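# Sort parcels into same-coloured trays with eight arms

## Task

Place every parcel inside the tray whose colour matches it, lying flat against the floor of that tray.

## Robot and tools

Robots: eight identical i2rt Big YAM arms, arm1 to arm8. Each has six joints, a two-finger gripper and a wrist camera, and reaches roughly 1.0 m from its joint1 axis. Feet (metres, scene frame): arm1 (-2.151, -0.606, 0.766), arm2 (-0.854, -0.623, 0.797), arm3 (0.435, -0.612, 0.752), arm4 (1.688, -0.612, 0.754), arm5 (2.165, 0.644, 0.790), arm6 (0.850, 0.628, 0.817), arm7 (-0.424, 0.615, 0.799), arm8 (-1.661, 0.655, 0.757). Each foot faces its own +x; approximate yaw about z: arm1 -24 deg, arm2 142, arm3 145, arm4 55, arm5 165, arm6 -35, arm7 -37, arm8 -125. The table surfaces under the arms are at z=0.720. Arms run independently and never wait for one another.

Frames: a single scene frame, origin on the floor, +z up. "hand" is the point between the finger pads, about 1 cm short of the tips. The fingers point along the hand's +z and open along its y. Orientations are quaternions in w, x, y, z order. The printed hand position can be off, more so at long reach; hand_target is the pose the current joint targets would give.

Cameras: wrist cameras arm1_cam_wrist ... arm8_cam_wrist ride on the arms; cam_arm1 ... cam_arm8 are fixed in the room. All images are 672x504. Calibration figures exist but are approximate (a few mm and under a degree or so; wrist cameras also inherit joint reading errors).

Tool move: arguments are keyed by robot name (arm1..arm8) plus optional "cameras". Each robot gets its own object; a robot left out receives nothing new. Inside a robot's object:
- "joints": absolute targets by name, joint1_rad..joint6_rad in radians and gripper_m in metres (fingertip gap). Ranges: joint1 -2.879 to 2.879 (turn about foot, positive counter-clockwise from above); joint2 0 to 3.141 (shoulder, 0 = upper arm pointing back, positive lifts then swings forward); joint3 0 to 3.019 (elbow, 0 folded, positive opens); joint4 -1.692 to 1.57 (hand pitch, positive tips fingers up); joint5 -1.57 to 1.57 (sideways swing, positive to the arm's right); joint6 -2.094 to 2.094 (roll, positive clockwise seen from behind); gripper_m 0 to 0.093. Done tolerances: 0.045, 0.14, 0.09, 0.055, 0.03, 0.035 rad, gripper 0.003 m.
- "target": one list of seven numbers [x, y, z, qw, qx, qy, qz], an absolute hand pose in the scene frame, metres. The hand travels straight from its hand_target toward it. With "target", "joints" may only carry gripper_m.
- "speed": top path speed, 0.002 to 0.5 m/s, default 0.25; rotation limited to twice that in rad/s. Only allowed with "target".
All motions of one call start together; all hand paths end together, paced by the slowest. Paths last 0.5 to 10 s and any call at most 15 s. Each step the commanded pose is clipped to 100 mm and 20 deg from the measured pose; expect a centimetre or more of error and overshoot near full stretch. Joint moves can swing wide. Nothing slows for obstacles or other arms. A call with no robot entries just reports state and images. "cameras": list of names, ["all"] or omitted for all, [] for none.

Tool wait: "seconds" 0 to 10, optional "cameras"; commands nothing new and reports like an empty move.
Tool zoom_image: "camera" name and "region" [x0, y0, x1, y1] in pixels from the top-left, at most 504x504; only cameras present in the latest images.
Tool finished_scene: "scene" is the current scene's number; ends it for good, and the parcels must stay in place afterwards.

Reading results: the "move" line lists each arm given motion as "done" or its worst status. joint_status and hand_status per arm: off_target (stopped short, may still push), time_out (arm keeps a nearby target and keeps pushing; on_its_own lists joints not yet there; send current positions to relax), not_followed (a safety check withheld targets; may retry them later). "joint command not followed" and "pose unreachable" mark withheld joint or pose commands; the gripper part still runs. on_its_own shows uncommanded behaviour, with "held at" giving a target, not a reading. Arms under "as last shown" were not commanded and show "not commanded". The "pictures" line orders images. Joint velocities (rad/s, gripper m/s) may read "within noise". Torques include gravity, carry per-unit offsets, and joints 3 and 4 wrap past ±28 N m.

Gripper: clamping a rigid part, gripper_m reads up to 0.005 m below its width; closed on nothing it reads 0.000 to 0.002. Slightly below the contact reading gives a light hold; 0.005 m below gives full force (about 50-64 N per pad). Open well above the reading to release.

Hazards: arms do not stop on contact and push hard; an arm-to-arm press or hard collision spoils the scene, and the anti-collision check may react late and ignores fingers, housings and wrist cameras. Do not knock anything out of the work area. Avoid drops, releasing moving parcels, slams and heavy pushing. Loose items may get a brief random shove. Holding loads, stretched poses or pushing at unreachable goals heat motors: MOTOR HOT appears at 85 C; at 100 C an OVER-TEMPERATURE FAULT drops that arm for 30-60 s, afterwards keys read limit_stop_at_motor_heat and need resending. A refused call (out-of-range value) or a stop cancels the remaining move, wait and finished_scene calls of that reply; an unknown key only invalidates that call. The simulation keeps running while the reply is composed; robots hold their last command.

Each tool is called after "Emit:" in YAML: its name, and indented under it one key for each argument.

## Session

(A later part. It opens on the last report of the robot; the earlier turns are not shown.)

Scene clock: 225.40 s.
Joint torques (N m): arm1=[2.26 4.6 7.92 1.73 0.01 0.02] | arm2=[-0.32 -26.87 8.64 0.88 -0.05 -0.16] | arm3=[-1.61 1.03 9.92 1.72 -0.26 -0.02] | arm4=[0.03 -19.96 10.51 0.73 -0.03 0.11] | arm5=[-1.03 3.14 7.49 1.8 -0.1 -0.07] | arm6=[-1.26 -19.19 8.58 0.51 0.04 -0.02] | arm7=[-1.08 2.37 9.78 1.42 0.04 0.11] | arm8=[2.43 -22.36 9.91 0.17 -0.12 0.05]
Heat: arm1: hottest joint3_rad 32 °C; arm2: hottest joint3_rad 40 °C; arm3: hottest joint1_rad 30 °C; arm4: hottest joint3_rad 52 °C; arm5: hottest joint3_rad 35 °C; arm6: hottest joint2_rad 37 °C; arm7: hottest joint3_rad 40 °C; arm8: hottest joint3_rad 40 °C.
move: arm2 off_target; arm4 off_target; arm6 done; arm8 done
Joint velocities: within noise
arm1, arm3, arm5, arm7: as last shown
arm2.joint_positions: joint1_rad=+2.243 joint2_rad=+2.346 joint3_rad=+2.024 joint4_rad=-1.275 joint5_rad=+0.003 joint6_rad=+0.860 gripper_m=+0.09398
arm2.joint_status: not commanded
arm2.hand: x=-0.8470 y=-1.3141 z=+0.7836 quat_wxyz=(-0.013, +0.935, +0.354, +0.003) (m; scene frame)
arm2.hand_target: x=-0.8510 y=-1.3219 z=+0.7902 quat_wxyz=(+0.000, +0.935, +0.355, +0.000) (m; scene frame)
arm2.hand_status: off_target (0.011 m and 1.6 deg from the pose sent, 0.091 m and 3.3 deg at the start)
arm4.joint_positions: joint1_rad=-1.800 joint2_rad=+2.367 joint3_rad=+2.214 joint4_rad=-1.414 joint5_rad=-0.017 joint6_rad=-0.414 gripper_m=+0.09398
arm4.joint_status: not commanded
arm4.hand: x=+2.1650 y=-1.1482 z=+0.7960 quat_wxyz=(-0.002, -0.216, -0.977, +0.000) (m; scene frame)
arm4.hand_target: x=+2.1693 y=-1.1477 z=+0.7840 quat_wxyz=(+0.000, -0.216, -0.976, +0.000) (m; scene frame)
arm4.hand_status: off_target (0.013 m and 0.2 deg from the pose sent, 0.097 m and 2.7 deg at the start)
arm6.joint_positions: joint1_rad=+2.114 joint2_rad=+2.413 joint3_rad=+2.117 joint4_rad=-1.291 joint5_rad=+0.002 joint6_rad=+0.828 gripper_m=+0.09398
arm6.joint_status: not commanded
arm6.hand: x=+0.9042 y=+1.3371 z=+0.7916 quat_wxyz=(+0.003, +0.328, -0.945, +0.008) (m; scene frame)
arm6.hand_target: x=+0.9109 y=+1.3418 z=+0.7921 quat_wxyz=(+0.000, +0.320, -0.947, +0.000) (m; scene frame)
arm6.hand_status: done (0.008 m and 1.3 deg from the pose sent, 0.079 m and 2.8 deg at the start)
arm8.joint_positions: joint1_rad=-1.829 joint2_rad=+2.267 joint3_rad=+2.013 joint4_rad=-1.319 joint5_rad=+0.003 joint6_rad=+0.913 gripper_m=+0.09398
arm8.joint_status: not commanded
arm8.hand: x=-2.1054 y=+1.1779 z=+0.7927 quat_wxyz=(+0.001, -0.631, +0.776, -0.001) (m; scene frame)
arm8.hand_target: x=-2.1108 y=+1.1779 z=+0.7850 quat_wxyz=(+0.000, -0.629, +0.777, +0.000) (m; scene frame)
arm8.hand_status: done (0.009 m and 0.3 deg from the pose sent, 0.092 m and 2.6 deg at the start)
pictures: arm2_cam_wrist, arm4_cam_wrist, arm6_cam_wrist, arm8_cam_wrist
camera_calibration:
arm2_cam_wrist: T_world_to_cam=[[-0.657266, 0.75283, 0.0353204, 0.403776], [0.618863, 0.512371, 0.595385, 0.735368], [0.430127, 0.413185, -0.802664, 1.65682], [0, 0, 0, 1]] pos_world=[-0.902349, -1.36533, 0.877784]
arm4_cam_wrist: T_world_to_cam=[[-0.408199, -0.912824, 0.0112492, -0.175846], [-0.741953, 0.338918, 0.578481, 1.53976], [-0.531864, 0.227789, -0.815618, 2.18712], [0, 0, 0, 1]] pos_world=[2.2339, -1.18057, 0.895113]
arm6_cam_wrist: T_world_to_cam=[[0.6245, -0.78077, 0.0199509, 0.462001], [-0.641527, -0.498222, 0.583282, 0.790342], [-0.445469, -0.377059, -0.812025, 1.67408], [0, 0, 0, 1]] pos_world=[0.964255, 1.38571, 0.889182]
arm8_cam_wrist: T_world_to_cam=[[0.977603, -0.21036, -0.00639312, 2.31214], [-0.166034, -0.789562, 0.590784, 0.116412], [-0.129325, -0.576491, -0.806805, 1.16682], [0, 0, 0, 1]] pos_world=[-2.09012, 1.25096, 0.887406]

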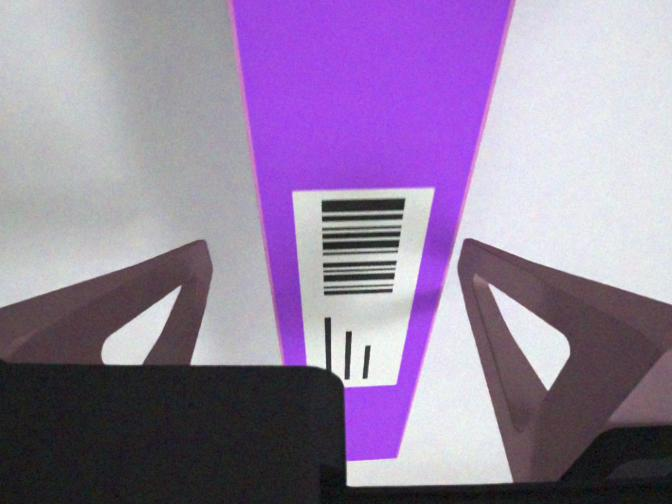

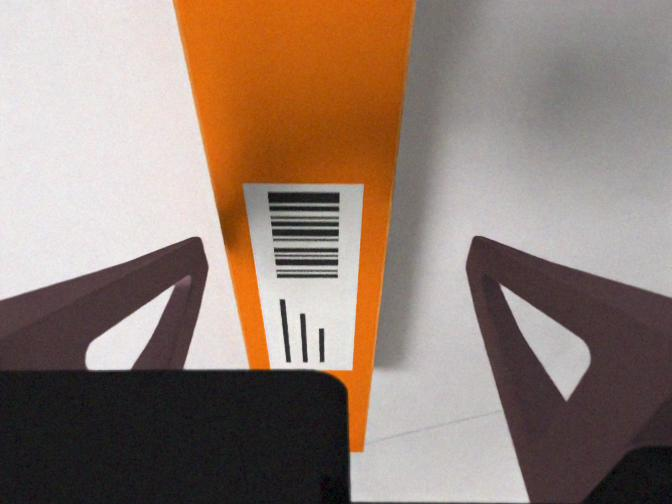

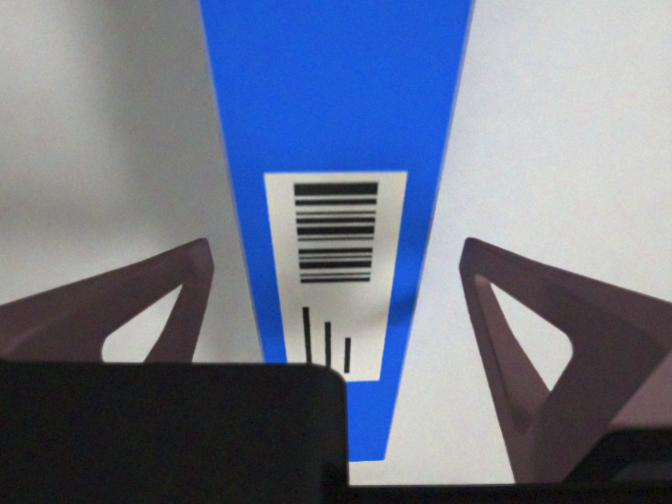

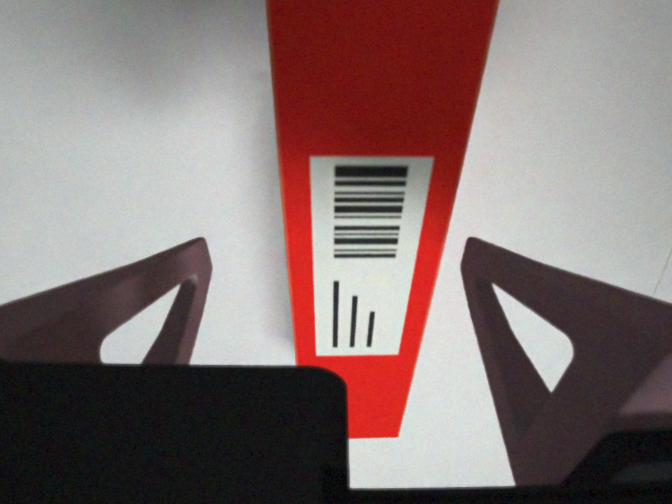

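Emit:
move:
  arm2: {"target":[-0.856,-1.316,0.765,0,0.9348,0.3551,0],"speed":0.15}
  arm4: {"target":[2.1735,-1.139,0.752,0,0.2164,0.9763,0],"speed":0.15}
  arm6: {"target":[0.911,1.342,0.765,0,0.3198,-0.9475,0],"speed":0.15}
  arm8: {"target":[-2.099,1.176,0.757,0,0.6293,-0.7771,0],"speed":0.15}
  cameras: []

Emit:
move:
  arm2: {"joints":{"gripper_m":0.045}}
  arm4: {"joints":{"gripper_m":0.045}}
  arm6: {"joints":{"gripper_m":0.045}}
  arm8: {"joints":{"gripper_m":0.045}}
  cameras: ["arm2_cam_wrist","arm4_cam_wrist","arm6_cam_wrist","arm8_cam_wrist"]

Scene clock: 244.80 s.
Joint torques (N m): arm1=[2.37 4.54 7.97 1.7 0.04 0.05] | arm2=[-0.26 -26.23 7.35 0.92 -0.06 -0.2] | arm3=[-1.67 0.79 9.91 1.72 -0.27 -0.02] | arm4=[0.91 -19.43 9.57 0.76 -0.03 0.12] | arm5=[-0.73 3.25 7.39 1.98 -0.07 -0.05] | arm6=[-1.32 -18.78 8.2 0.55 0.04 -0.02] | arm7=[-1.08 2.32 9.8 1.46 0.03 0.11] | arm8=[1.32 -22.42 8.62 0.25 -0.1 -0.07]
Heat: arm1: hottest joint3_rad 32 °C; arm2: hottest joint3_rad 38 °C; arm3: hottest joint1_rad 30 °C; arm4: hottest joint3_rad 47 °C; arm5: hottest joint3_rad 35 °C; arm6: hottest joint2_rad 38 °C; arm7: hottest joint3_rad 40 °C; arm8: hottest joint2_rad 41 °C.
move: arm2 done; arm4 off_target; arm6 done; arm8 off_target
Joint velocities: within noise
arm1, arm3, arm5, arm7: as last shown
arm2.joint_positions: joint1_rad=+2.235 joint2_rad=+2.346 joint3_rad=+1.986 joint4_rad=-1.214 joint5_rad=+0.003 joint6_rad=+0.858 gripper_m=+0.09398
arm2.joint_status: not commanded
arm2.hand: x=-0.8525 y=-1.3150 z=+0.7698 quat_wxyz=(-0.002, +0.936, +0.351, -0.001) (m; scene frame)
arm2.hand_target: x=-0.8559 y=-1.3160 z=+0.7650 quat_wxyz=(+0.000, +0.935, +0.355, +0.000) (m; scene frame)
arm2.hand_status: done (0.006 m and 0.6 deg from the pose sent, 0.021 m and 1.6 deg at the start)
arm4.joint_positions: joint1_rad=-1.798 joint2_rad=+2.369 joint3_rad=+2.155 joint4_rad=-1.336 joint5_rad=-0.017 joint6_rad=-0.402 gripper_m=+0.09398
arm4.joint_status: not commanded
arm4.hand: x=+2.1665 y=-1.1475 z=+0.7725 quat_wxyz=(-0.009, -0.220, -0.976, +0.005) (m; scene frame)
arm4.hand_target: x=+2.1730 y=-1.1387 z=+0.7522 quat_wxyz=(+0.000, -0.216, -0.976, +0.000) (m; scene frame)
arm4.hand_status: off_target (0.023 m and 1.2 deg from the pose sent, 0.046 m and 0.2 deg at the start)
arm6.joint_positions: joint1_rad=+2.114 joint2_rad=+2.437 joint3_rad=+2.102 joint4_rad=-1.243 joint5_rad=+0.002 joint6_rad=+0.828 gripper_m=+0.09398
arm6.joint_status: not commanded
arm6.hand: x=+0.9044 y=+1.3394 z=+0.7698 quat_wxyz=(+0.001, +0.328, -0.945, +0.004) (m; scene frame)
arm6.hand_target: x=+0.9109 y=+1.3419 z=+0.7651 quat_wxyz=(+0.000, +0.320, -0.947, +0.000) (m; scene frame)
arm6.hand_status: done (0.009 m and 1.0 deg from the pose sent, 0.028 m and 1.3 deg at the start)
arm8.joint_positions: joint1_rad=-1.829 joint2_rad=+2.267 joint3_rad=+1.945 joint4_rad=-1.241 joint5_rad=+0.003 joint6_rad=+0.913 gripper_m=+0.09398
arm8.joint_status: not commanded
arm8.hand: x=-2.1022 y=+1.1741 z=+0.7677 quat_wxyz=(+0.001, -0.630, +0.776, +0.004) (m; scene frame)
arm8.hand_target: x=-2.0988 y=+1.1759 z=+0.7570 quat_wxyz=(+0.000, -0.629, +0.777, +0.000) (m; scene frame)
arm8.hand_status: off_target (0.011 m and 0.5 deg from the pose sent, 0.036 m and 0.3 deg at the start)
pictures: none
No camera images: "cameras" was empty.

Scene clock: 245.40 s.
Joint torques (N m): arm1=[2.49 4.19 7.88 1.78 0.02 0.01] | arm2=[-0.26 -26.23 7.35 0.9 -0.03 -0.2] | arm3=[-1.55 0.85 9.91 1.68 -0.27 -0.02] | arm4=[0.97 -19.43 9.57 0.76 -0.03 0.11] | arm5=[-0.62 3.02 7.35 1.8 -0.06 -0.04] | arm6=[-1.26 -18.67 8.21 0.53 0.07 -0.02] | arm7=[-1.14 2.26 9.8 1.46 0.03 0.12] | arm8=[1.26 -22.07 8.61 0.17 -0.09 -0.09]
Heat: arm1: hottest joint3_rad 32 °C; arm2: hottest joint3_rad 38 °C; arm3: hottest joint1_rad 30 °C; arm4: hottest joint3_rad 47 °C; arm5: hottest joint3_rad 35 °C; arm6: hottest joint2_rad 38 °C; arm7: hottest joint3_rad 40 °C; arm8: hottest joint2_rad 41 °C.
move: arm2 off_target; arm4 off_target; arm6 off_target; arm8 off_target
Joint velocities: within noise
arm1, arm3, arm5, arm7: as last shown
arm2.joint_positions: joint1_rad=+2.235 joint2_rad=+2.346 joint3_rad=+1.986 joint4_rad=-1.213 joint5_rad=+0.002 joint6_rad=+0.857 gripper_m=+0.05874
arm2.joint_status: gripper_m off_target (ended at +0.05877, target +0.04500)
arm2.hand: x=-0.8526 y=-1.3152 z=+0.7698 quat_wxyz=(-0.002, +0.936, +0.351, -0.001) (m; scene frame)
arm2.hand_target: x=-0.8561 y=-1.3159 z=+0.7650 quat_wxyz=(+0.000, +0.935, +0.355, +0.000) (m; scene frame)
arm2.hand_status: not commanded
arm4.joint_positions: joint1_rad=-1.798 joint2_rad=+2.369 joint3_rad=+2.155 joint4_rad=-1.336 joint5_rad=-0.017 joint6_rad=-0.402 gripper_m=+0.05921
arm4.joint_status: gripper_m off_target (ended at +0.05924, target +0.04500)
arm4.hand: x=+2.1665 y=-1.1475 z=+0.7725 quat_wxyz=(-0.009, -0.220, -0.975, +0.005) (m; scene frame)
arm4.hand_target: x=+2.1729 y=-1.1388 z=+0.7522 quat_wxyz=(+0.000, -0.216, -0.976, +0.000) (m; scene frame)
arm4.hand_status: not commanded
arm6.joint_positions: joint1_rad=+2.114 joint2_rad=+2.437 joint3_rad=+2.102 joint4_rad=-1.242 joint5_rad=+0.001 joint6_rad=+0.828 gripper_m=+0.05950
arm6.joint_status: gripper_m off_target (ended at +0.05953, target +0.04500)
arm6.hand: x=+0.9043 y=+1.3396 z=+0.7698 quat_wxyz=(+0.001, +0.328, -0.945, +0.003) (m; scene frame)
arm6.hand_target: x=+0.9109 y=+1.3419 z=+0.7651 quat_wxyz=(+0.000, +0.320, -0.947, +0.000) (m; scene frame)
arm6.hand_status: not commanded
arm8.joint_positions: joint1_rad=-1.829 joint2_rad=+2.267 joint3_rad=+1.945 joint4_rad=-1.241 joint5_rad=+0.003 joint6_rad=+0.913 gripper_m=+0.05970
arm8.joint_status: gripper_m off_target (ended at +0.05973, target +0.04500)
arm8.hand: x=-2.1023 y=+1.1741 z=+0.7677 quat_wxyz=(+0.001, -0.630, +0.776, +0.004) (m; scene frame)
arm8.hand_target: x=-2.0989 y=+1.1758 z=+0.7570 quat_wxyz=(+0.000, -0.629, +0.777, +0.000) (m; scene frame)
arm8.hand_status: not commanded
pictures: arm2_cam_wrist, arm4_cam_wrist, arm6_cam_wrist, arm8_cam_wrist
camera_calibration:
arm2_cam_wrist: T_world_to_cam=[[-0.652967, 0.757206, 0.0165438, 0.425211], [0.621253, 0.52298, 0.583555, 0.772746], [0.43322, 0.39132, -0.811905, 1.6296], [0, 0, 0, 1]] pos_world=[-0.908398, -1.3638, 0.865106]
arm4_cam_wrist: T_world_to_cam=[[-0.416813, -0.908812, 0.018119, -0.156399], [-0.745284, 0.353089, 0.565579, 1.58766], [-0.520403, 0.222237, -0.824495, 2.14425], [0, 0, 0, 1]] pos_world=[2.23394, -1.17925, 0.872815]
arm6_cam_wrist: T_world_to_cam=[[0.624491, -0.780937, 0.0121707, 0.47061], [-0.641521, -0.503992, 0.57831, 0.815928], [-0.445489, -0.368957, -0.815727, 1.64935], [0, 0, 0, 1]] pos_world=[0.964311, 1.38728, 0.867831]
arm8_cam_wrist: T_world_to_cam=[[0.977448, -0.210657, -0.0148097, 2.31462], [-0.162235, -0.793963, 0.58592, 0.145604], [-0.135187, -0.570304, -0.810234, 1.12793], [0, 0, 0, 1]] pos_world=[-2.08632, 1.24646, 0.862852]

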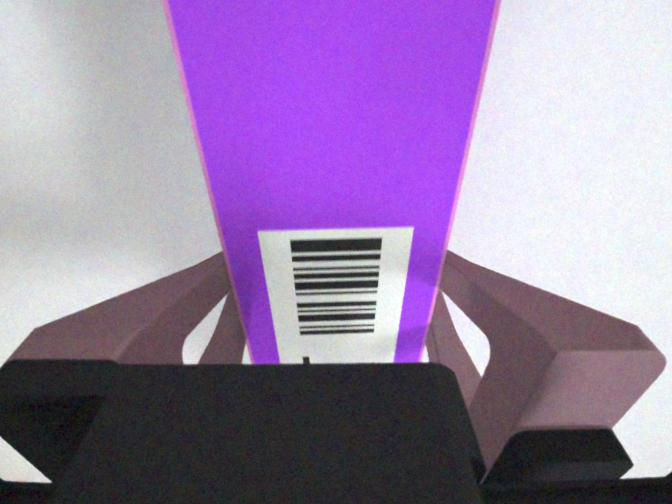

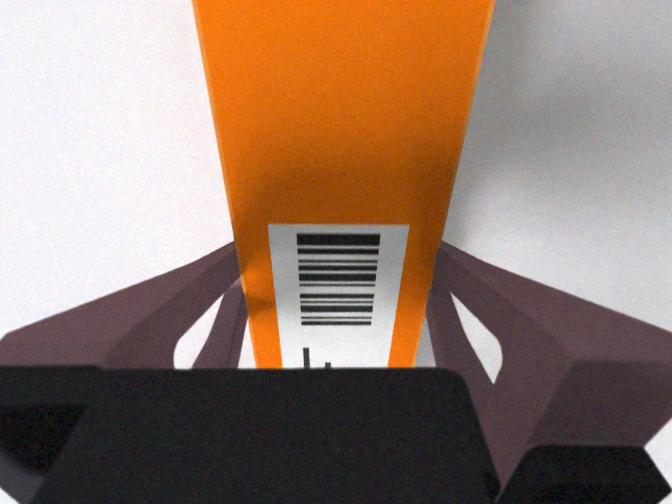

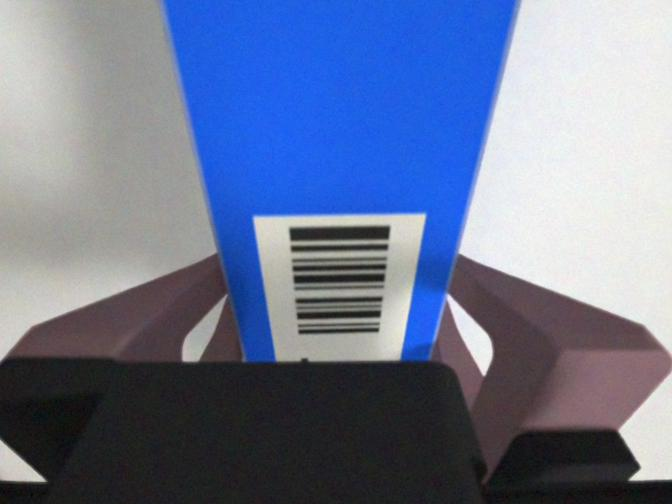

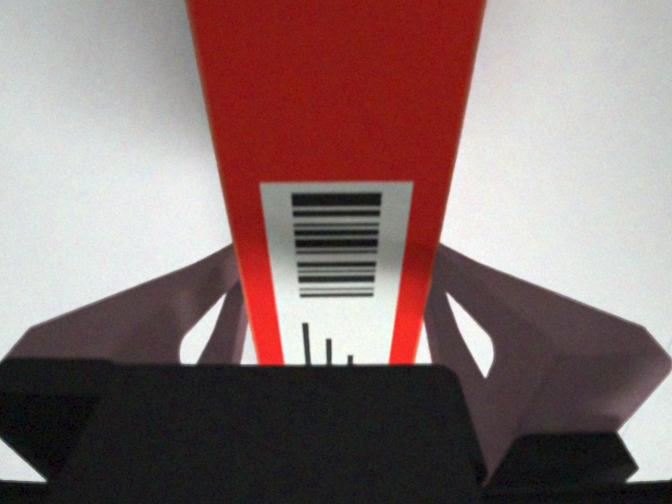

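Emit:
move:
  arm2: {"target":[-0.848,-1.28,0.93,0,0.9348,0.3551,0],"speed":0.25}
  arm4: {"target":[2.14,-1.112,0.93,0,0.2164,0.9763,0],"speed":0.25}
  arm6: {"target":[0.906,1.29,0.93,0,0.3198,-0.9475,0],"speed":0.25}
  arm8: {"target":[-2.09,1.16,0.93,0,0.6293,-0.7771,0],"speed":0.25}
  cameras: []

Emit:
move:
  arm2: {"joints":{"joint2_rad":1.2,"joint3_rad":1.3,"joint4_rad":-1.65}}
  arm4: {"joints":{"joint2_rad":1.2,"joint3_rad":1.3,"joint4_rad":-1.65}}
  arm6: {"joints":{"joint2_rad":1.2,"joint3_rad":1.3,"joint4_rad":-1.65}}
  arm8: {"joints":{"joint2_rad":1.2,"joint3_rad":1.3,"joint4_rad":-1.65}}
  cameras: ["cam_arm2","cam_arm4","cam_arm6","cam_arm8"]

Scene clock: 303.33 s.
Joint torques (N m): arm1=[2.49 4.6 7.97 1.8 0.01 0.01] | arm2=[0.73 -24.29 11.59 0.05 -0.04 -0.08] | arm3=[-1.67 0.91 9.91 1.73 -0.26 -0.02] | arm4=[-0.26 -19.37 14.76 -0.28 -0.03 -0.01] | arm5=[-0.79 3.14 7.45 1.85 -0.08 -0.05] | arm6=[-1.2 -18.55 9.1 -0.27 0.08 0] | arm7=[-1.14 2.37 9.76 1.48 0.03 0.12] | arm8=[1.85 -21.3 14.27 -0.68 -0.09 -0.02]
Heat: arm1: hottest joint3_rad 32 °C; arm2: hottest joint2_rad 38 °C; arm3: hottest joint1_rad 30 °C; arm4: hottest joint2_rad 41 °C; arm5: hottest joint3_rad 35 °C; arm6: hottest joint2_rad 38 °C; arm7: hottest joint3_rad 40 °C; arm8: hottest joint2_rad 45 °C.
move: arm2 off_target; arm4 off_target; arm6 off_target; arm8 off_target
Joint velocities: within noise
arm1, arm3, arm5, arm7: as last shown
arm2.joint_positions: joint1_rad=+2.235 joint2_rad=+2.113 joint3_rad=+1.964 joint4_rad=-1.453 joint5_rad=+0.002 joint6_rad=+0.857 gripper_m=+0.05874
arm2.joint_status: not commanded
arm2.hand: x=-0.8528 y=-1.2684 z=+0.9138 quat_wxyz=(-0.016, +0.936, +0.351, +0.005) (m; scene frame)
arm2.hand_target: x=-0.8481 y=-1.2793 z=+0.9301 quat_wxyz=(+0.000, +0.935, +0.355, +0.000) (m; scene frame)
arm2.hand_status: off_target (0.021 m and 2.0 deg from the pose sent, 0.164 m and 0.6 deg at the start)
arm4.joint_positions: joint1_rad=-1.798 joint2_rad=+2.168 joint3_rad=+2.162 joint4_rad=-1.605 joint5_rad=-0.017 joint6_rad=-0.401 gripper_m=+0.05921
arm4.joint_status: not commanded
arm4.hand: x=+2.1311 y=-1.1044 z=+0.9109 quat_wxyz=(+0.016, -0.221, -0.975, -0.013) (m; scene frame)
arm4.hand_target: x=+2.1392 y=-1.1113 z=+0.9300 quat_wxyz=(+0.000, -0.217, -0.976, +0.000) (m; scene frame)
arm4.hand_status: off_target (0.022 m and 2.4 deg from the pose sent, 0.164 m and 1.2 deg at the start)
arm6.joint_positions: joint1_rad=+2.114 joint2_rad=+2.160 joint3_rad=+2.001 joint4_rad=-1.424 joint5_rad=+0.001 joint6_rad=+0.829 gripper_m=+0.05951
arm6.joint_status: not commanded
arm6.hand: x=+0.9005 y=+1.2892 z=+0.9182 quat_wxyz=(+0.002, +0.327, -0.945, +0.006) (m; scene frame)
arm6.hand_target: x=+0.9059 y=+1.2899 z=+0.9300 quat_wxyz=(+0.000, +0.320, -0.947, +0.000) (m; scene frame)
arm6.hand_status: off_target (0.013 m and 1.2 deg from the pose sent, 0.168 m and 1.0 deg at the start)
arm8.joint_positions: joint1_rad=-1.829 joint2_rad=+2.119 joint3_rad=+2.082 joint4_rad=-1.566 joint5_rad=+0.003 joint6_rad=+0.913 gripper_m=+0.05971
arm8.joint_status: not commanded
arm8.hand: x=-2.0827 y=+1.1512 z=+0.9155 quat_wxyz=(+0.002, -0.630, +0.776, -0.016) (m; scene frame)
arm8.hand_target: x=-2.0895 y=+1.1594 z=+0.9301 quat_wxyz=(+0.000, -0.629, +0.777, +0.001) (m; scene frame)
arm8.hand_status: off_target (0.018 m and 1.9 deg from the pose sent, 0.163 m and 0.5 deg at the start)
pictures: none
No camera images: "cameras" was empty.

Scene clock: 305.00 s.
Joint torques (N m): arm1=[2.49 4.54 8.05 1.76 0.02 0.03] | arm2=[0.73 -9.11 8.09 0.38 -0.04 -0.09] | arm3=[-1.73 1.08 9.94 1.68 -0.26 -0.02] | arm4=[0.03 -7.12 9.94 0.06 -0.03 -0.01] | arm5=[-0.91 3.19 7.43 1.81 -0.07 -0.07] | arm6=[-1.26 -6.83 8.79 0.02 0.07 -0.01] | arm7=[-1.08 2.37 9.81 1.46 0.04 0.11] | arm8=[1.85 -7.41 9.36 -0.32 -0.09 -0.02]
Heat: arm1: hottest joint3_rad 32 °C; arm2: hottest joint2_rad 38 °C; arm3: hottest joint1_rad 30 °C; arm4: hottest joint2_rad 41 °C; arm5: hottest joint3_rad 35 °C; arm6: hottest joint2_rad 38 °C; arm7: hottest joint3_rad 40 °C; arm8: hottest joint2_rad 44 °C.
move: arm2 done; arm4 done; arm6 done; arm8 done
Joint velocities: within noise
arm1, arm3, arm7: as last shown
arm2.joint_positions: joint1_rad=+2.235 joint2_rad=+1.200 joint3_rad=+1.301 joint4_rad=-1.645 joint5_rad=+0.002 joint6_rad=+0.857 gripper_m=+0.05874
arm2.joint_status: all done
arm2.hand: x=-0.8538 y=-0.9577 z=+1.0980 quat_wxyz=(+0.012, +0.936, +0.351, -0.006) (m; scene frame)
arm2.hand_target: x=-0.8512 y=-0.9562 z=+1.0975 quat_wxyz=(+0.009, +0.935, +0.355, -0.003) (m; scene frame)
arm2.hand_status: not commanded
arm4.joint_positions: joint1_rad=-1.798 joint2_rad=+1.208 joint3_rad=+1.304 joint4_rad=-1.645 joint5_rad=-0.017 joint6_rad=-0.401 gripper_m=+0.05922
arm4.joint_status: all done
arm4.hand: x=+1.9164 y=-0.8588 z=+1.0530 quat_wxyz=(-0.009, -0.220, -0.975, +0.006) (m; scene frame)
arm4.hand_target: x=+1.9143 y=-0.8559 z=+1.0540 quat_wxyz=(-0.008, -0.216, -0.976, +0.006) (m; scene frame)
arm4.hand_status: not commanded
arm5.joint_positions: joint1_rad=-0.422 joint2_rad=+0.625 joint3_rad=+1.427 joint4_rad=-1.371 joint5_rad=+0.120 joint6_rad=-0.097 gripper_m=+0.09396
arm5.joint_status: not commanded
arm5.hand: x=+2.0004 y=+0.7998 z=+1.3402 quat_wxyz=(-0.234, +0.830, -0.279, -0.422) (m; scene frame)
arm5.hand_target: x=+2.0022 y=+0.7982 z=+1.3527 quat_wxyz=(-0.238, +0.823, -0.277, -0.434) (m; scene frame)
arm5.hand_status: not commanded
arm6.joint_positions: joint1_rad=+2.114 joint2_rad=+1.215 joint3_rad=+1.296 joint4_rad=-1.646 joint5_rad=+0.001 joint6_rad=+0.829 gripper_m=+0.05951
arm6.joint_status: all done
arm6.hand: x=+0.8761 y=+0.9630 z=+1.1113 quat_wxyz=(-0.001, +0.327, -0.945, -0.003) (m; scene frame)
arm6.hand_target: x=+0.8785 y=+0.9602 z=+1.1175 quat_wxyz=(-0.004, +0.320, -0.947, -0.010) (m; scene frame)
arm6.hand_status: not commanded
arm8.joint_positions: joint1_rad=-1.829 joint2_rad=+1.200 joint3_rad=+1.303 joint4_rad=-1.646 joint5_rad=+0.003 joint6_rad=+0.913 gripper_m=+0.05970
arm8.joint_status: all done
arm8.hand: x=-1.8773 y=+0.9106 z=+1.0588 quat_wxyz=(+0.001, -0.630, +0.776, +0.013) (m; scene frame)
arm8.hand_target: x=-1.8765 y=+0.9095 z=+1.0577 quat_wxyz=(+0.000, -0.629, +0.777, +0.010) (m; scene frame)
arm8.hand_status: not commanded
pictures: cam_arm2, cam_arm4, cam_arm6, cam_arm8

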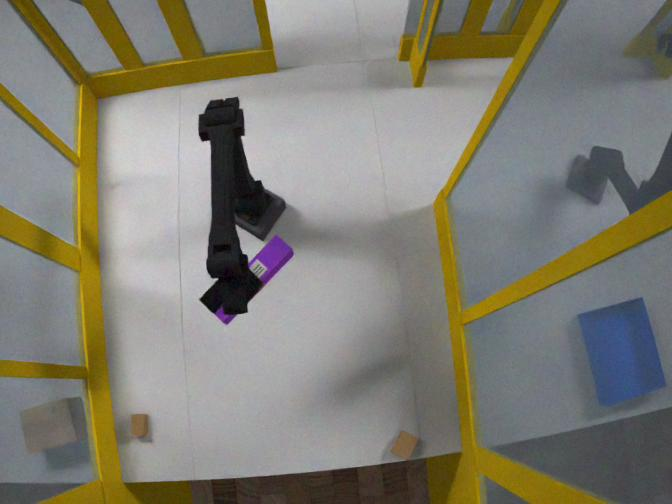

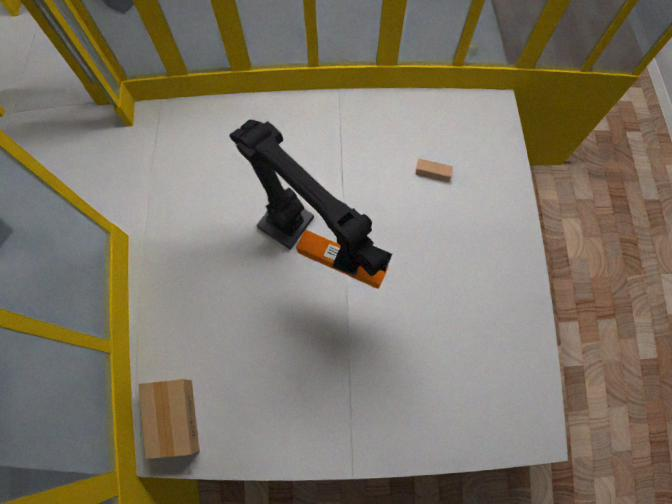

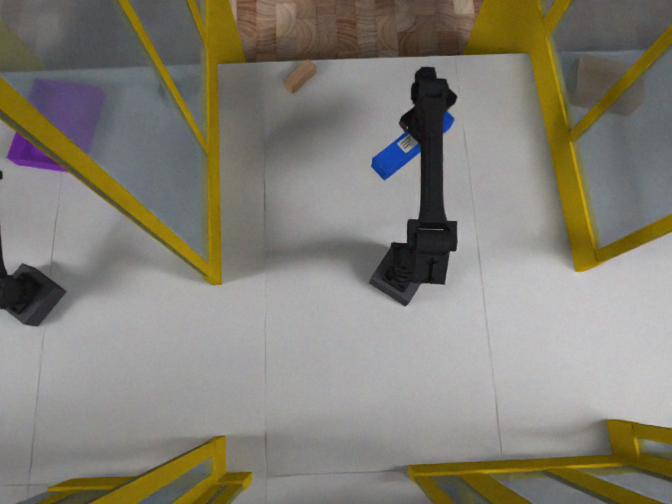

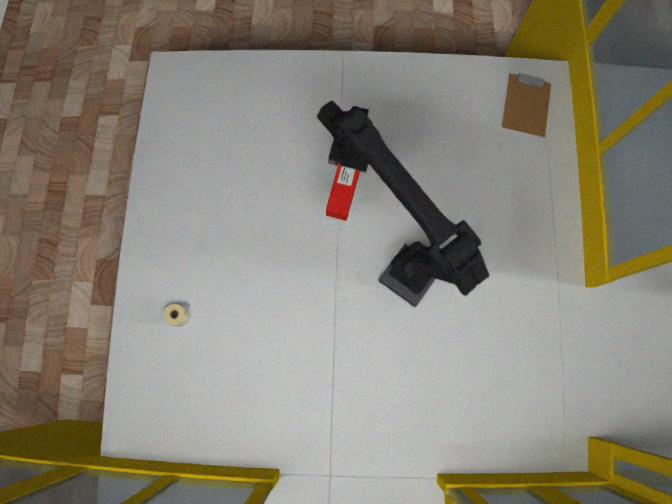

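Emit:
move:
  arm2: {"joints":{"joint1_rad":-1.43,"joint6_rad":0}}
  arm4: {"joints":{"joint1_rad":1.869,"joint6_rad":0}}
  arm6: {"joints":{"joint1_rad":-1.332,"joint6_rad":0}}
  arm8: {"joints":{"joint1_rad":0.396,"joint6_rad":0}}
  cameras: []

Emit:
move:
  arm2: {"target":[-0.5,0.0,0.90,0,0.5878,-0.8090,0],"speed":0.3}
  arm4: {"target":[1.05,-0.4,0.9,0,1,0,0],"speed":0.3}
  arm6: {"target":[0.6,0.0,0.9,0,0.8090,0.5878,0],"speed":0.3}
  arm8: {"target":[-1.8,0.0,0.9,0,0.7716,0.6361,0],"speed":0.3}

Scene clock: 324.30 s.
Joint torques (N m): arm1=[2.61 4.6 7.97 1.74 0.04 0.02] | arm2=[0.56 -9.11 8.12 0.4 -0.08 -0.21] | arm3=[-1.73 0.97 9.91 1.73 -0.26 -0.02] | arm4=[0.79 -7.06 9.94 0.08 -0.04 0.11] | arm5=[-1.08 2.9 7.38 1.84 -0.09 -0.03] | arm6=[-0.09 -6.89 8.8 0.02 -0.03 -0.17] | arm7=[-1.03 2.32 9.78 1.46 0.03 0.11] | arm8=[1.49 -7.47 9.43 -0.28 -0.03 -0.1]
Heat: arm1: hottest joint3_rad 32 °C; arm2: hottest joint2_rad 36 °C; arm3: hottest joint1_rad 30 °C; arm4: hottest joint3_rad 41 °C; arm5: hottest joint3_rad 35 °C; arm6: hottest joint2_rad 36 °C; arm7: hottest joint3_rad 41 °C; arm8: hottest joint2_rad 38 °C.
move: arm2 done; arm4 done; arm6 done; arm8 done
Joint velocities: within noise
arm1.joint_positions: joint1_rad=+1.456 joint2_rad=+0.521 joint3_rad=+1.431 joint4_rad=-1.508 joint5_rad=+0.001 joint6_rad=-0.133 gripper_m=+0.09398
arm1.joint_status: not commanded
arm1.hand: x=-2.0678 y=-0.4594 z=+1.3058 quat_wxyz=(-0.420, +0.488, -0.739, -0.198) (m; scene frame)
arm1.hand_target: x=-2.0714 y=-0.4607 z=+1.3136 quat_wxyz=(-0.427, +0.491, -0.731, -0.205) (m; scene frame)
arm1.hand_status: not commanded
arm2.joint_positions: joint1_rad=-1.434 joint2_rad=+1.200 joint3_rad=+1.301 joint4_rad=-1.645 joint5_rad=+0.002 joint6_rad=+0.015 gripper_m=+0.05881
arm2.joint_status: all done
arm2.hand: x=-0.6861 y=-0.3341 z=+1.0986 quat_wxyz=(-0.012, +0.493, -0.870, -0.007) (m; scene frame)
arm2.hand_target: x=-0.6883 y=-0.3344 z=+1.0981 quat_wxyz=(-0.009, +0.502, -0.865, -0.006) (m; scene frame)
arm2.hand_status: not commanded
arm3.joint_positions: joint1_rad=-1.210 joint2_rad=+0.623 joint3_rad=+1.443 joint4_rad=-1.225 joint5_rad=+0.004 joint6_rad=-0.288 gripper_m=+0.09397
arm3.joint_status: not commanded
arm3.hand: x=+0.4924 y=-0.3824 z=+1.3423 quat_wxyz=(-0.483, +0.600, -0.577, -0.271) (m; scene frame)
arm3.hand_target: x=+0.4939 y=-0.3864 z=+1.3557 quat_wxyz=(-0.495, +0.591, -0.575, -0.275) (m; scene frame)
arm3.hand_status: not commanded
arm4.joint_positions: joint1_rad=+1.869 joint2_rad=+1.208 joint3_rad=+1.304 joint4_rad=-1.645 joint5_rad=-0.017 joint6_rad=-0.008 gripper_m=+0.05930
arm4.joint_status: all done
arm4.hand: x=+1.3710 y=-0.5048 z=+1.0560 quat_wxyz=(+0.012, +0.988, -0.156, -0.017) (m; scene frame)
arm4.hand_target: x=+1.3744 y=-0.5058 z=+1.0570 quat_wxyz=(+0.012, +0.987, -0.159, -0.017) (m; scene frame)
arm4.hand_status: not commanded
arm5: as last shown
arm6.joint_positions: joint1_rad=-1.337 joint2_rad=+1.215 joint3_rad=+1.296 joint4_rad=-1.646 joint5_rad=+0.002 joint6_rad=+0.009 gripper_m=+0.05951
arm6.joint_status: all done
arm6.hand: x=+0.7238 y=+0.3174 z=+1.1113 quat_wxyz=(-0.001, -0.832, -0.555, +0.003) (m; scene frame)
arm6.hand_target: x=+0.7267 y=+0.3190 z=+1.1175 quat_wxyz=(-0.006, -0.828, -0.561, +0.009) (m; scene frame)
arm6.hand_status: not commanded
arm7.joint_positions: joint1_rad=-1.045 joint2_rad=+0.496 joint3_rad=+1.379 joint4_rad=-1.460 joint5_rad=-0.002 joint6_rad=+0.046 gripper_m=+0.09397
arm7.joint_status: not commanded
arm7.hand: x=-0.4428 y=+0.4448 z=+1.3303 quat_wxyz=(-0.325, -0.669, -0.571, +0.347) (m; scene frame)
arm7.hand_target: x=-0.4444 y=+0.4478 z=+1.3403 quat_wxyz=(-0.330, -0.668, -0.564, +0.357) (m; scene frame)
arm7.hand_status: not commanded
arm8.joint_positions: joint1_rad=+0.399 joint2_rad=+1.200 joint3_rad=+1.303 joint4_rad=-1.646 joint5_rad=-0.001 joint6_rad=+0.007 gripper_m=+0.05972
arm8.joint_status: all done
arm8.hand: x=-1.7300 y=+0.3283 z=+1.0594 quat_wxyz=(-0.009, -0.778, -0.628, +0.011) (m; scene frame)
arm8.hand_target: x=-1.7310 y=+0.3299 z=+1.0583 quat_wxyz=(-0.007, -0.777, -0.629, +0.009) (m; scene frame)
arm8.hand_status: not commanded
pictures: none
No camera images: "cameras" was empty.

Scene clock: 326.93 s.
Joint torques (N m): arm1=[2.49 4.31 7.92 1.84 0.01 0.02] | arm2=[0.73 -26.4 12.42 0.13 -0.05 -0.2] | arm3=[-1.67 0.85 9.91 1.7 -0.26 -0.01] | arm4=[1.03 -17.55 15.42 -0.27 -0.02 -0.03] | arm5=[-0.97 3.08 7.43 1.85 -0.09 -0.04] | arm6=[-0.15 -16.91 12.86 -0.24 -0.03 -0.18] | arm7=[-1.2 2.2 9.77 1.51 0.03 0.11] | arm8=[1.67 -20.66 14.35 -0.58 -0.03 -0.09]
Heat: arm1: hottest joint3_rad 32 °C; arm2: hottest joint2_rad 36 °C; arm3: hottest joint1_rad 30 °C; arm4: hottest joint3_rad 41 °C; arm5: hottest joint3_rad 35 °C; arm6: hottest joint2_rad 36 °C; arm7: hottest joint3_rad 41 °C; arm8: hottest joint2_rad 38 °C.
move: arm2 off_target; arm4 off_target; arm6 off_target; arm8 off_target
Joint velocities: within noise
arm1, arm3, arm5, arm7: as last shown
arm2.joint_positions: joint1_rad=-1.432 joint2_rad=+2.324 joint3_rad=+2.263 joint4_rad=-1.539 joint5_rad=+0.002 joint6_rad=-0.187 gripper_m=+0.05881
arm2.joint_status: not commanded
arm2.hand: x=-0.5021 y=-0.0127 z=+0.8895 quat_wxyz=(+0.012, +0.579, -0.815, +0.006) (m; scene frame)
arm2.hand_target: x=-0.5004 y=-0.0007 z=+0.8999 quat_wxyz=(-0.001, +0.588, -0.809, +0.000) (m; scene frame)
arm2.hand_status: off_target (0.017 m and 2.0 deg from the pose sent, 0.431 m and 13.0 deg at the start)
arm4.joint_positions: joint1_rad=+1.869 joint2_rad=+2.149 joint3_rad=+2.063 joint4_rad=-1.521 joint5_rad=+0.011 joint6_rad=-0.305 gripper_m=+0.05931
arm4.joint_status: not commanded
arm4.hand: x=+1.0662 y=-0.4007 z=+0.8909 quat_wxyz=(+0.005, +1.000, -0.008, +0.013) (m; scene frame)
arm4.hand_target: x=+1.0510 y=-0.4005 z=+0.9000 quat_wxyz=(+0.000, +1.000, +0.000, -0.001) (m; scene frame)
arm4.hand_status: off_target (0.019 m and 1.8 deg from the pose sent, 0.372 m and 18.1 deg at the start)
arm6.joint_positions: joint1_rad=-1.337 joint2_rad=+2.191 joint3_rad=+1.961 joint4_rad=-1.381 joint5_rad=+0.002 joint6_rad=-0.055 gripper_m=+0.05951
arm6.joint_status: not commanded
arm6.hand: x=+0.6025 y=+0.0174 z=+0.8838 quat_wxyz=(+0.011, -0.813, -0.582, -0.016) (m; scene frame)
arm6.hand_target: x=+0.6004 y=+0.0010 z=+0.9002 quat_wxyz=(+0.000, -0.809, -0.588, +0.000) (m; scene frame)
arm6.hand_status: off_target (0.024 m and 2.4 deg from the pose sent, 0.401 m and 4.5 deg at the start)
arm8.joint_positions: joint1_rad=+0.399 joint2_rad=+2.137 joint3_rad=+2.049 joint4_rad=-1.506 joint5_rad=-0.001 joint6_rad=-0.008 gripper_m=+0.05972
arm8.joint_status: not commanded
arm8.hand: x=-1.7962 y=+0.0124 z=+0.8922 quat_wxyz=(+0.007, -0.774, -0.633, -0.009) (m; scene frame)
arm8.hand_target: x=-1.7998 y=+0.0007 z=+0.9001 quat_wxyz=(+0.000, -0.772, -0.636, +0.000) (m; scene frame)
arm8.hand_status: off_target (0.015 m and 1.4 deg from the pose sent, 0.372 m and 2.0 deg at the start)
pictures: arm1_cam_wrist, arm2_cam_wrist, arm3_cam_wrist, arm4_cam_wrist, arm5_cam_wrist, arm6_cam_wrist, arm7_cam_wrist, arm8_cam_wrist, cam_arm1, cam_arm2, cam_arm3, cam_arm4, cam_arm5, cam_arm6, cam_arm7, cam_arm8
camera_calibration:
arm1_cam_wrist: T_world_to_cam=[[0.887196, -0.44985, 0.102561, 1.49507], [-0.393566, -0.853855, -0.340643, -0.756538], [0.24081, 0.261853, -0.934582, 1.96521], [0, 0, 0, 1]] pos_world=[-2.09741, -0.488014, 1.42561]
arm2_cam_wrist: T_world_to_cam=[[0.942493, -0.334123, 0.00828524, 0.46039], [-0.270636, -0.748394, 0.605526, -0.679589], [-0.19612, -0.572946, -0.795782, 0.722671], [0, 0, 0, 1]] pos_world=[-0.476106, 0.0592788, 0.982783]
arm3_cam_wrist: T_world_to_cam=[[0.953088, -0.143257, 0.266647, -0.883178], [0.00767948, -0.869188, -0.494422, 0.333405], [0.302596, 0.473275, -0.827313, 1.2665], [0, 0, 0, 1]] pos_world=[0.45595, -0.43613, 1.44813]
arm4_cam_wrist: T_world_to_cam=[[0.00162709, 0.999998, 0.00106124, 0.395482], [0.798459, -0.00193808, 0.602046, -1.38372], [0.602047, -0.000132225, -0.79846, 0.194268], [0, 0, 0, 1]] pos_world=[0.987245, -0.398138, 0.987762]
arm6_cam_wrist: T_world_to_cam=[[-0.948663, 0.31623, 0.00605147, 0.559249], [0.254802, 0.752769, 0.606972, -0.697169], [0.187387, 0.577354, -0.7947, 0.703745], [0, 0, 0, 1]] pos_world=[0.576306, -0.0583545, 0.979044]
arm7_cam_wrist: T_world_to_cam=[[-0.990072, 0.139407, -0.0179907, -0.47967], [0.135961, 0.917295, -0.374278, 0.156404], [-0.0356742, -0.373008, -0.927142, 1.50477], [0, 0, 0, 1]] pos_world=[-0.442491, 0.484692, 1.44505]
arm8_cam_wrist: T_world_to_cam=[[-0.979053, 0.203284, -0.0114748, -1.7499], [0.154331, 0.777687, 0.609414, -0.2719], [0.132808, 0.594877, -0.792769, 1.05906], [0, 0, 0, 1]] pos_world=[-1.81193, -0.0628314, 0.985208]

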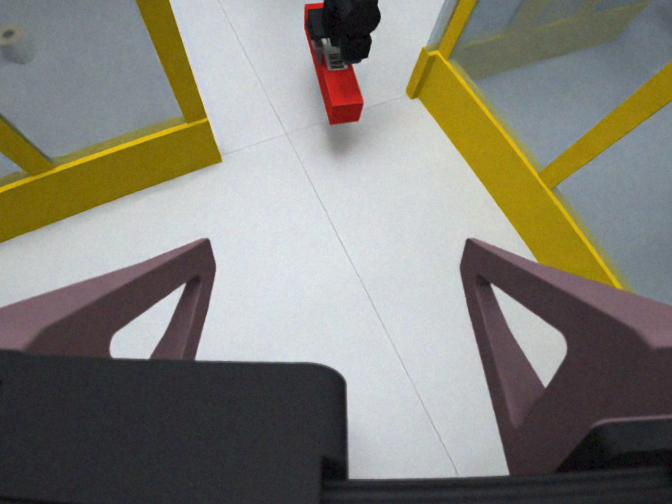

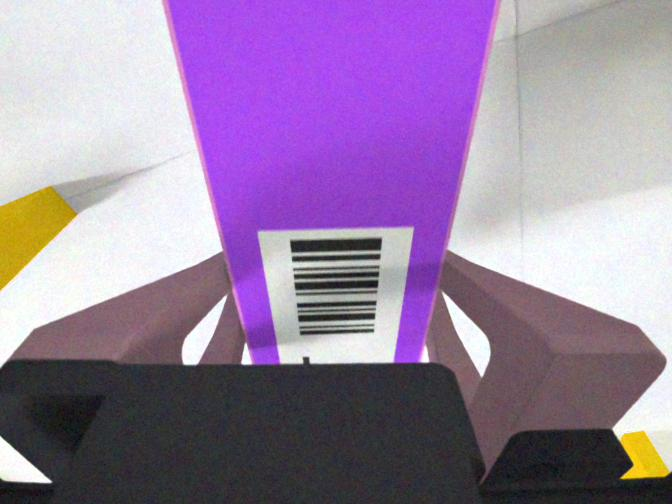

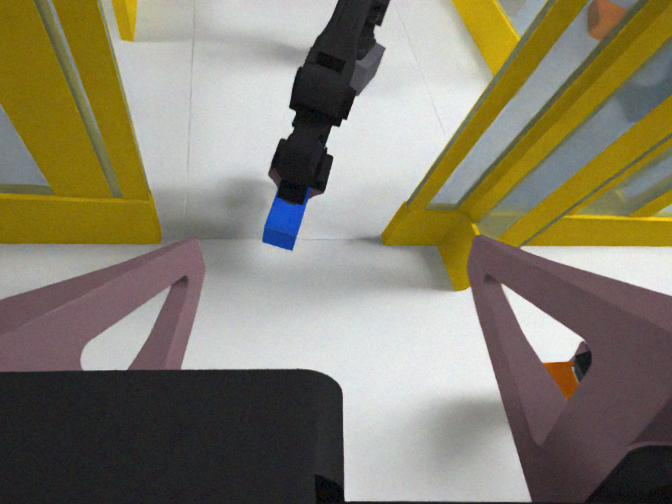

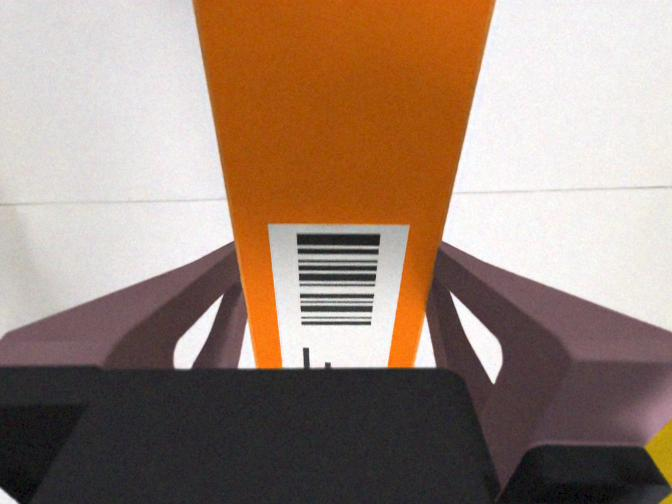

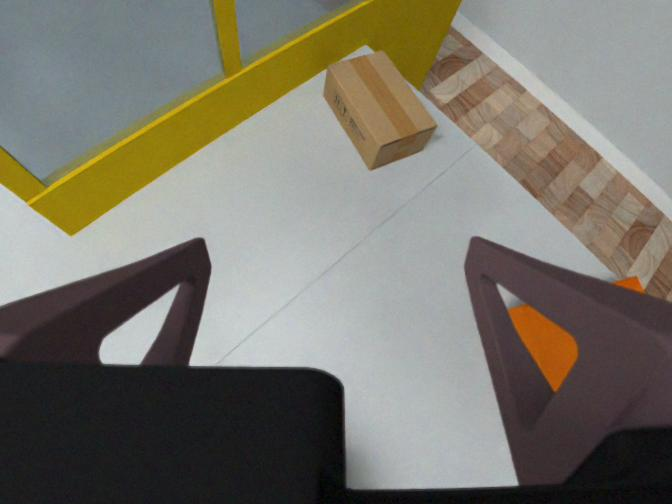

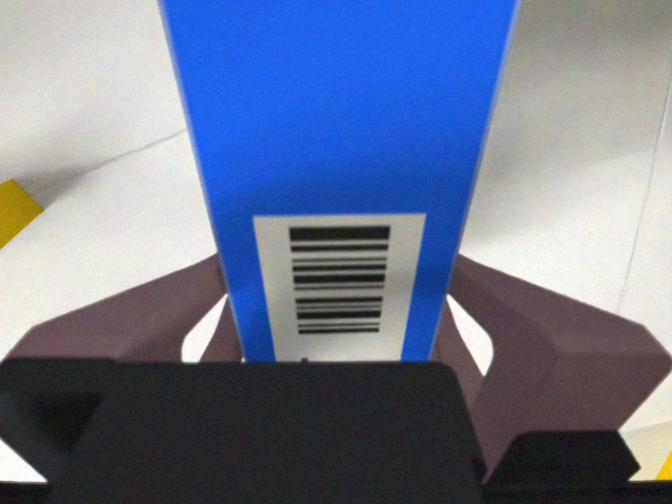

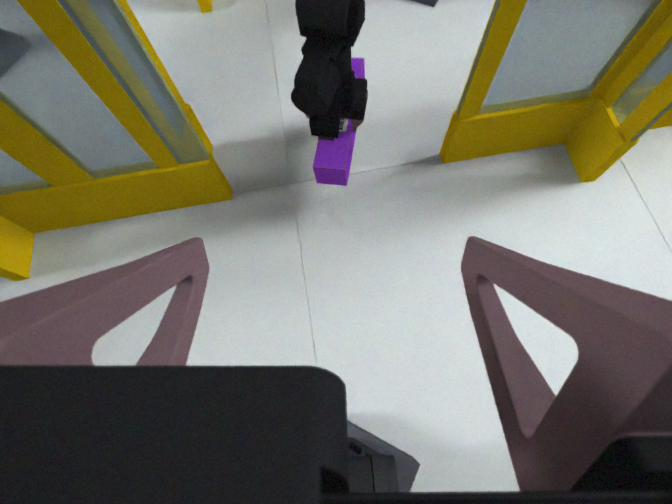

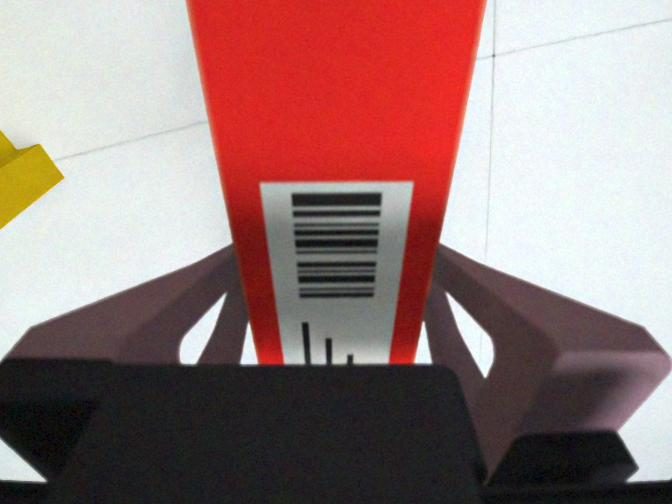

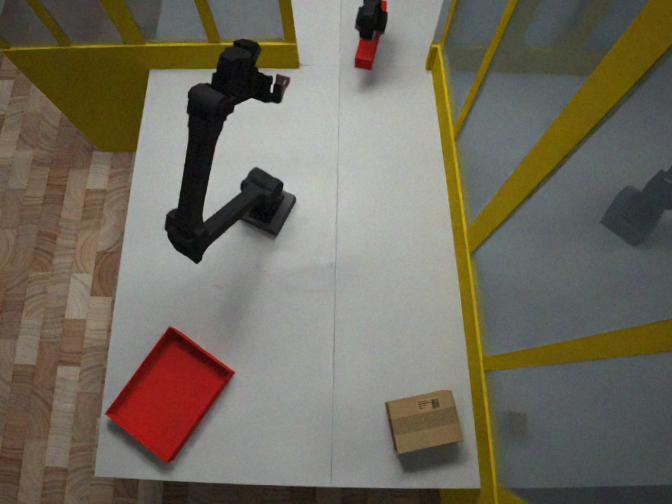

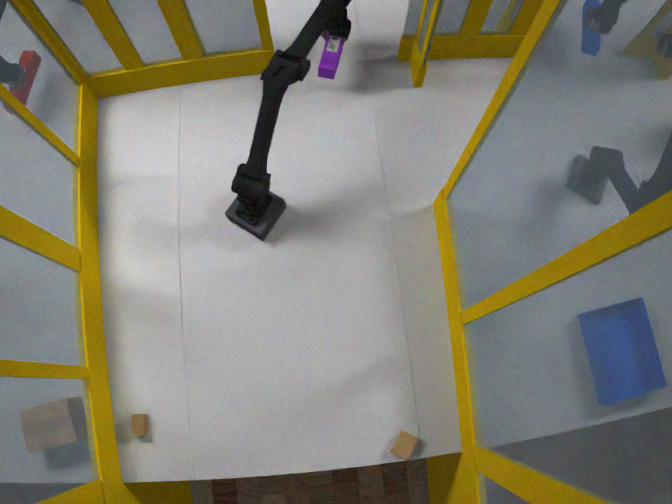

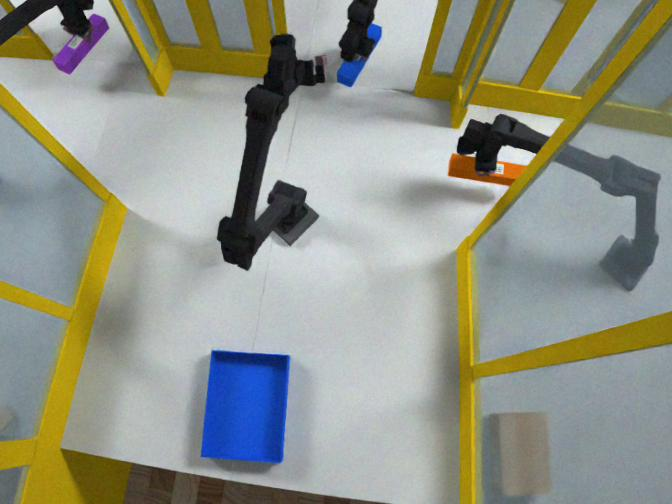

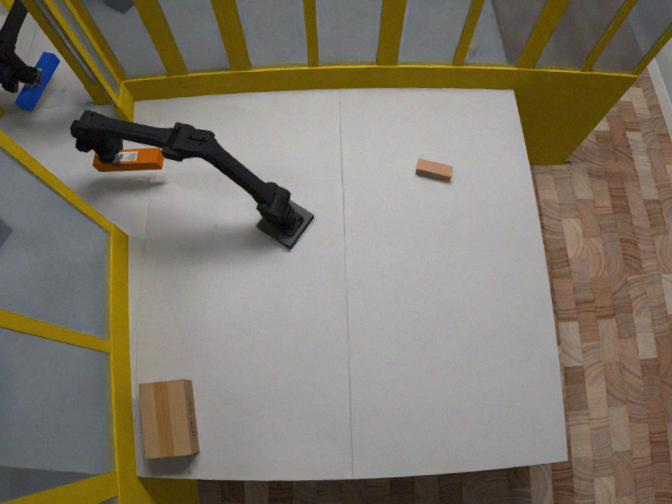

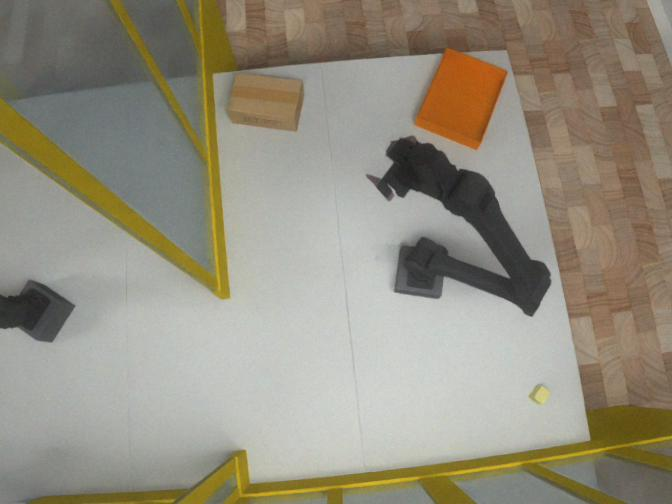

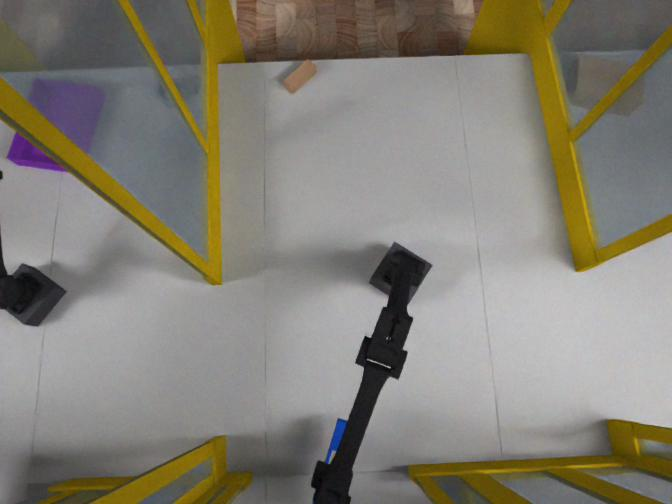

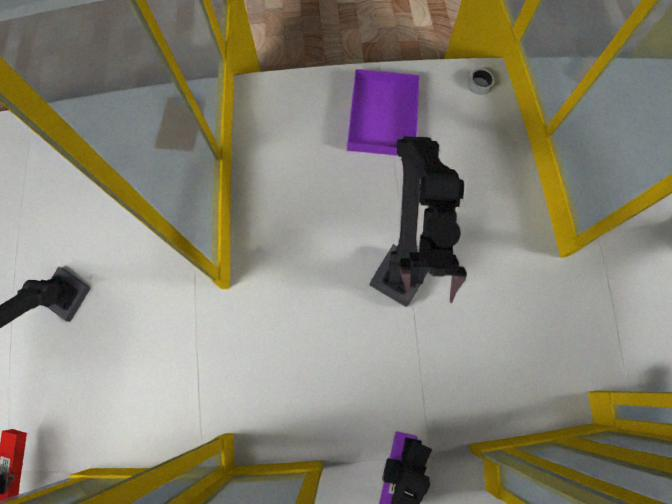

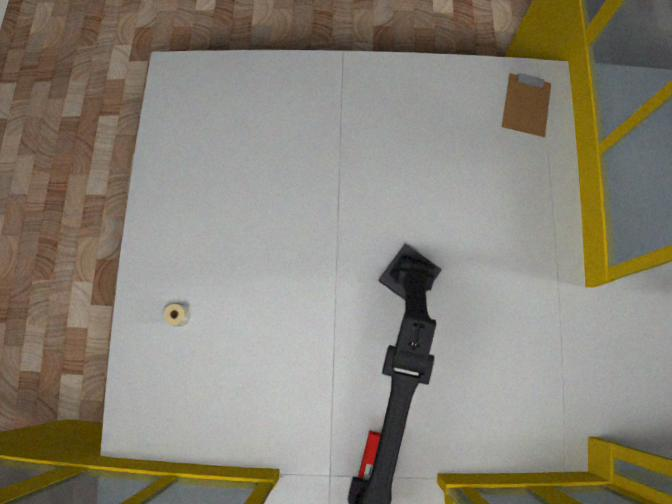

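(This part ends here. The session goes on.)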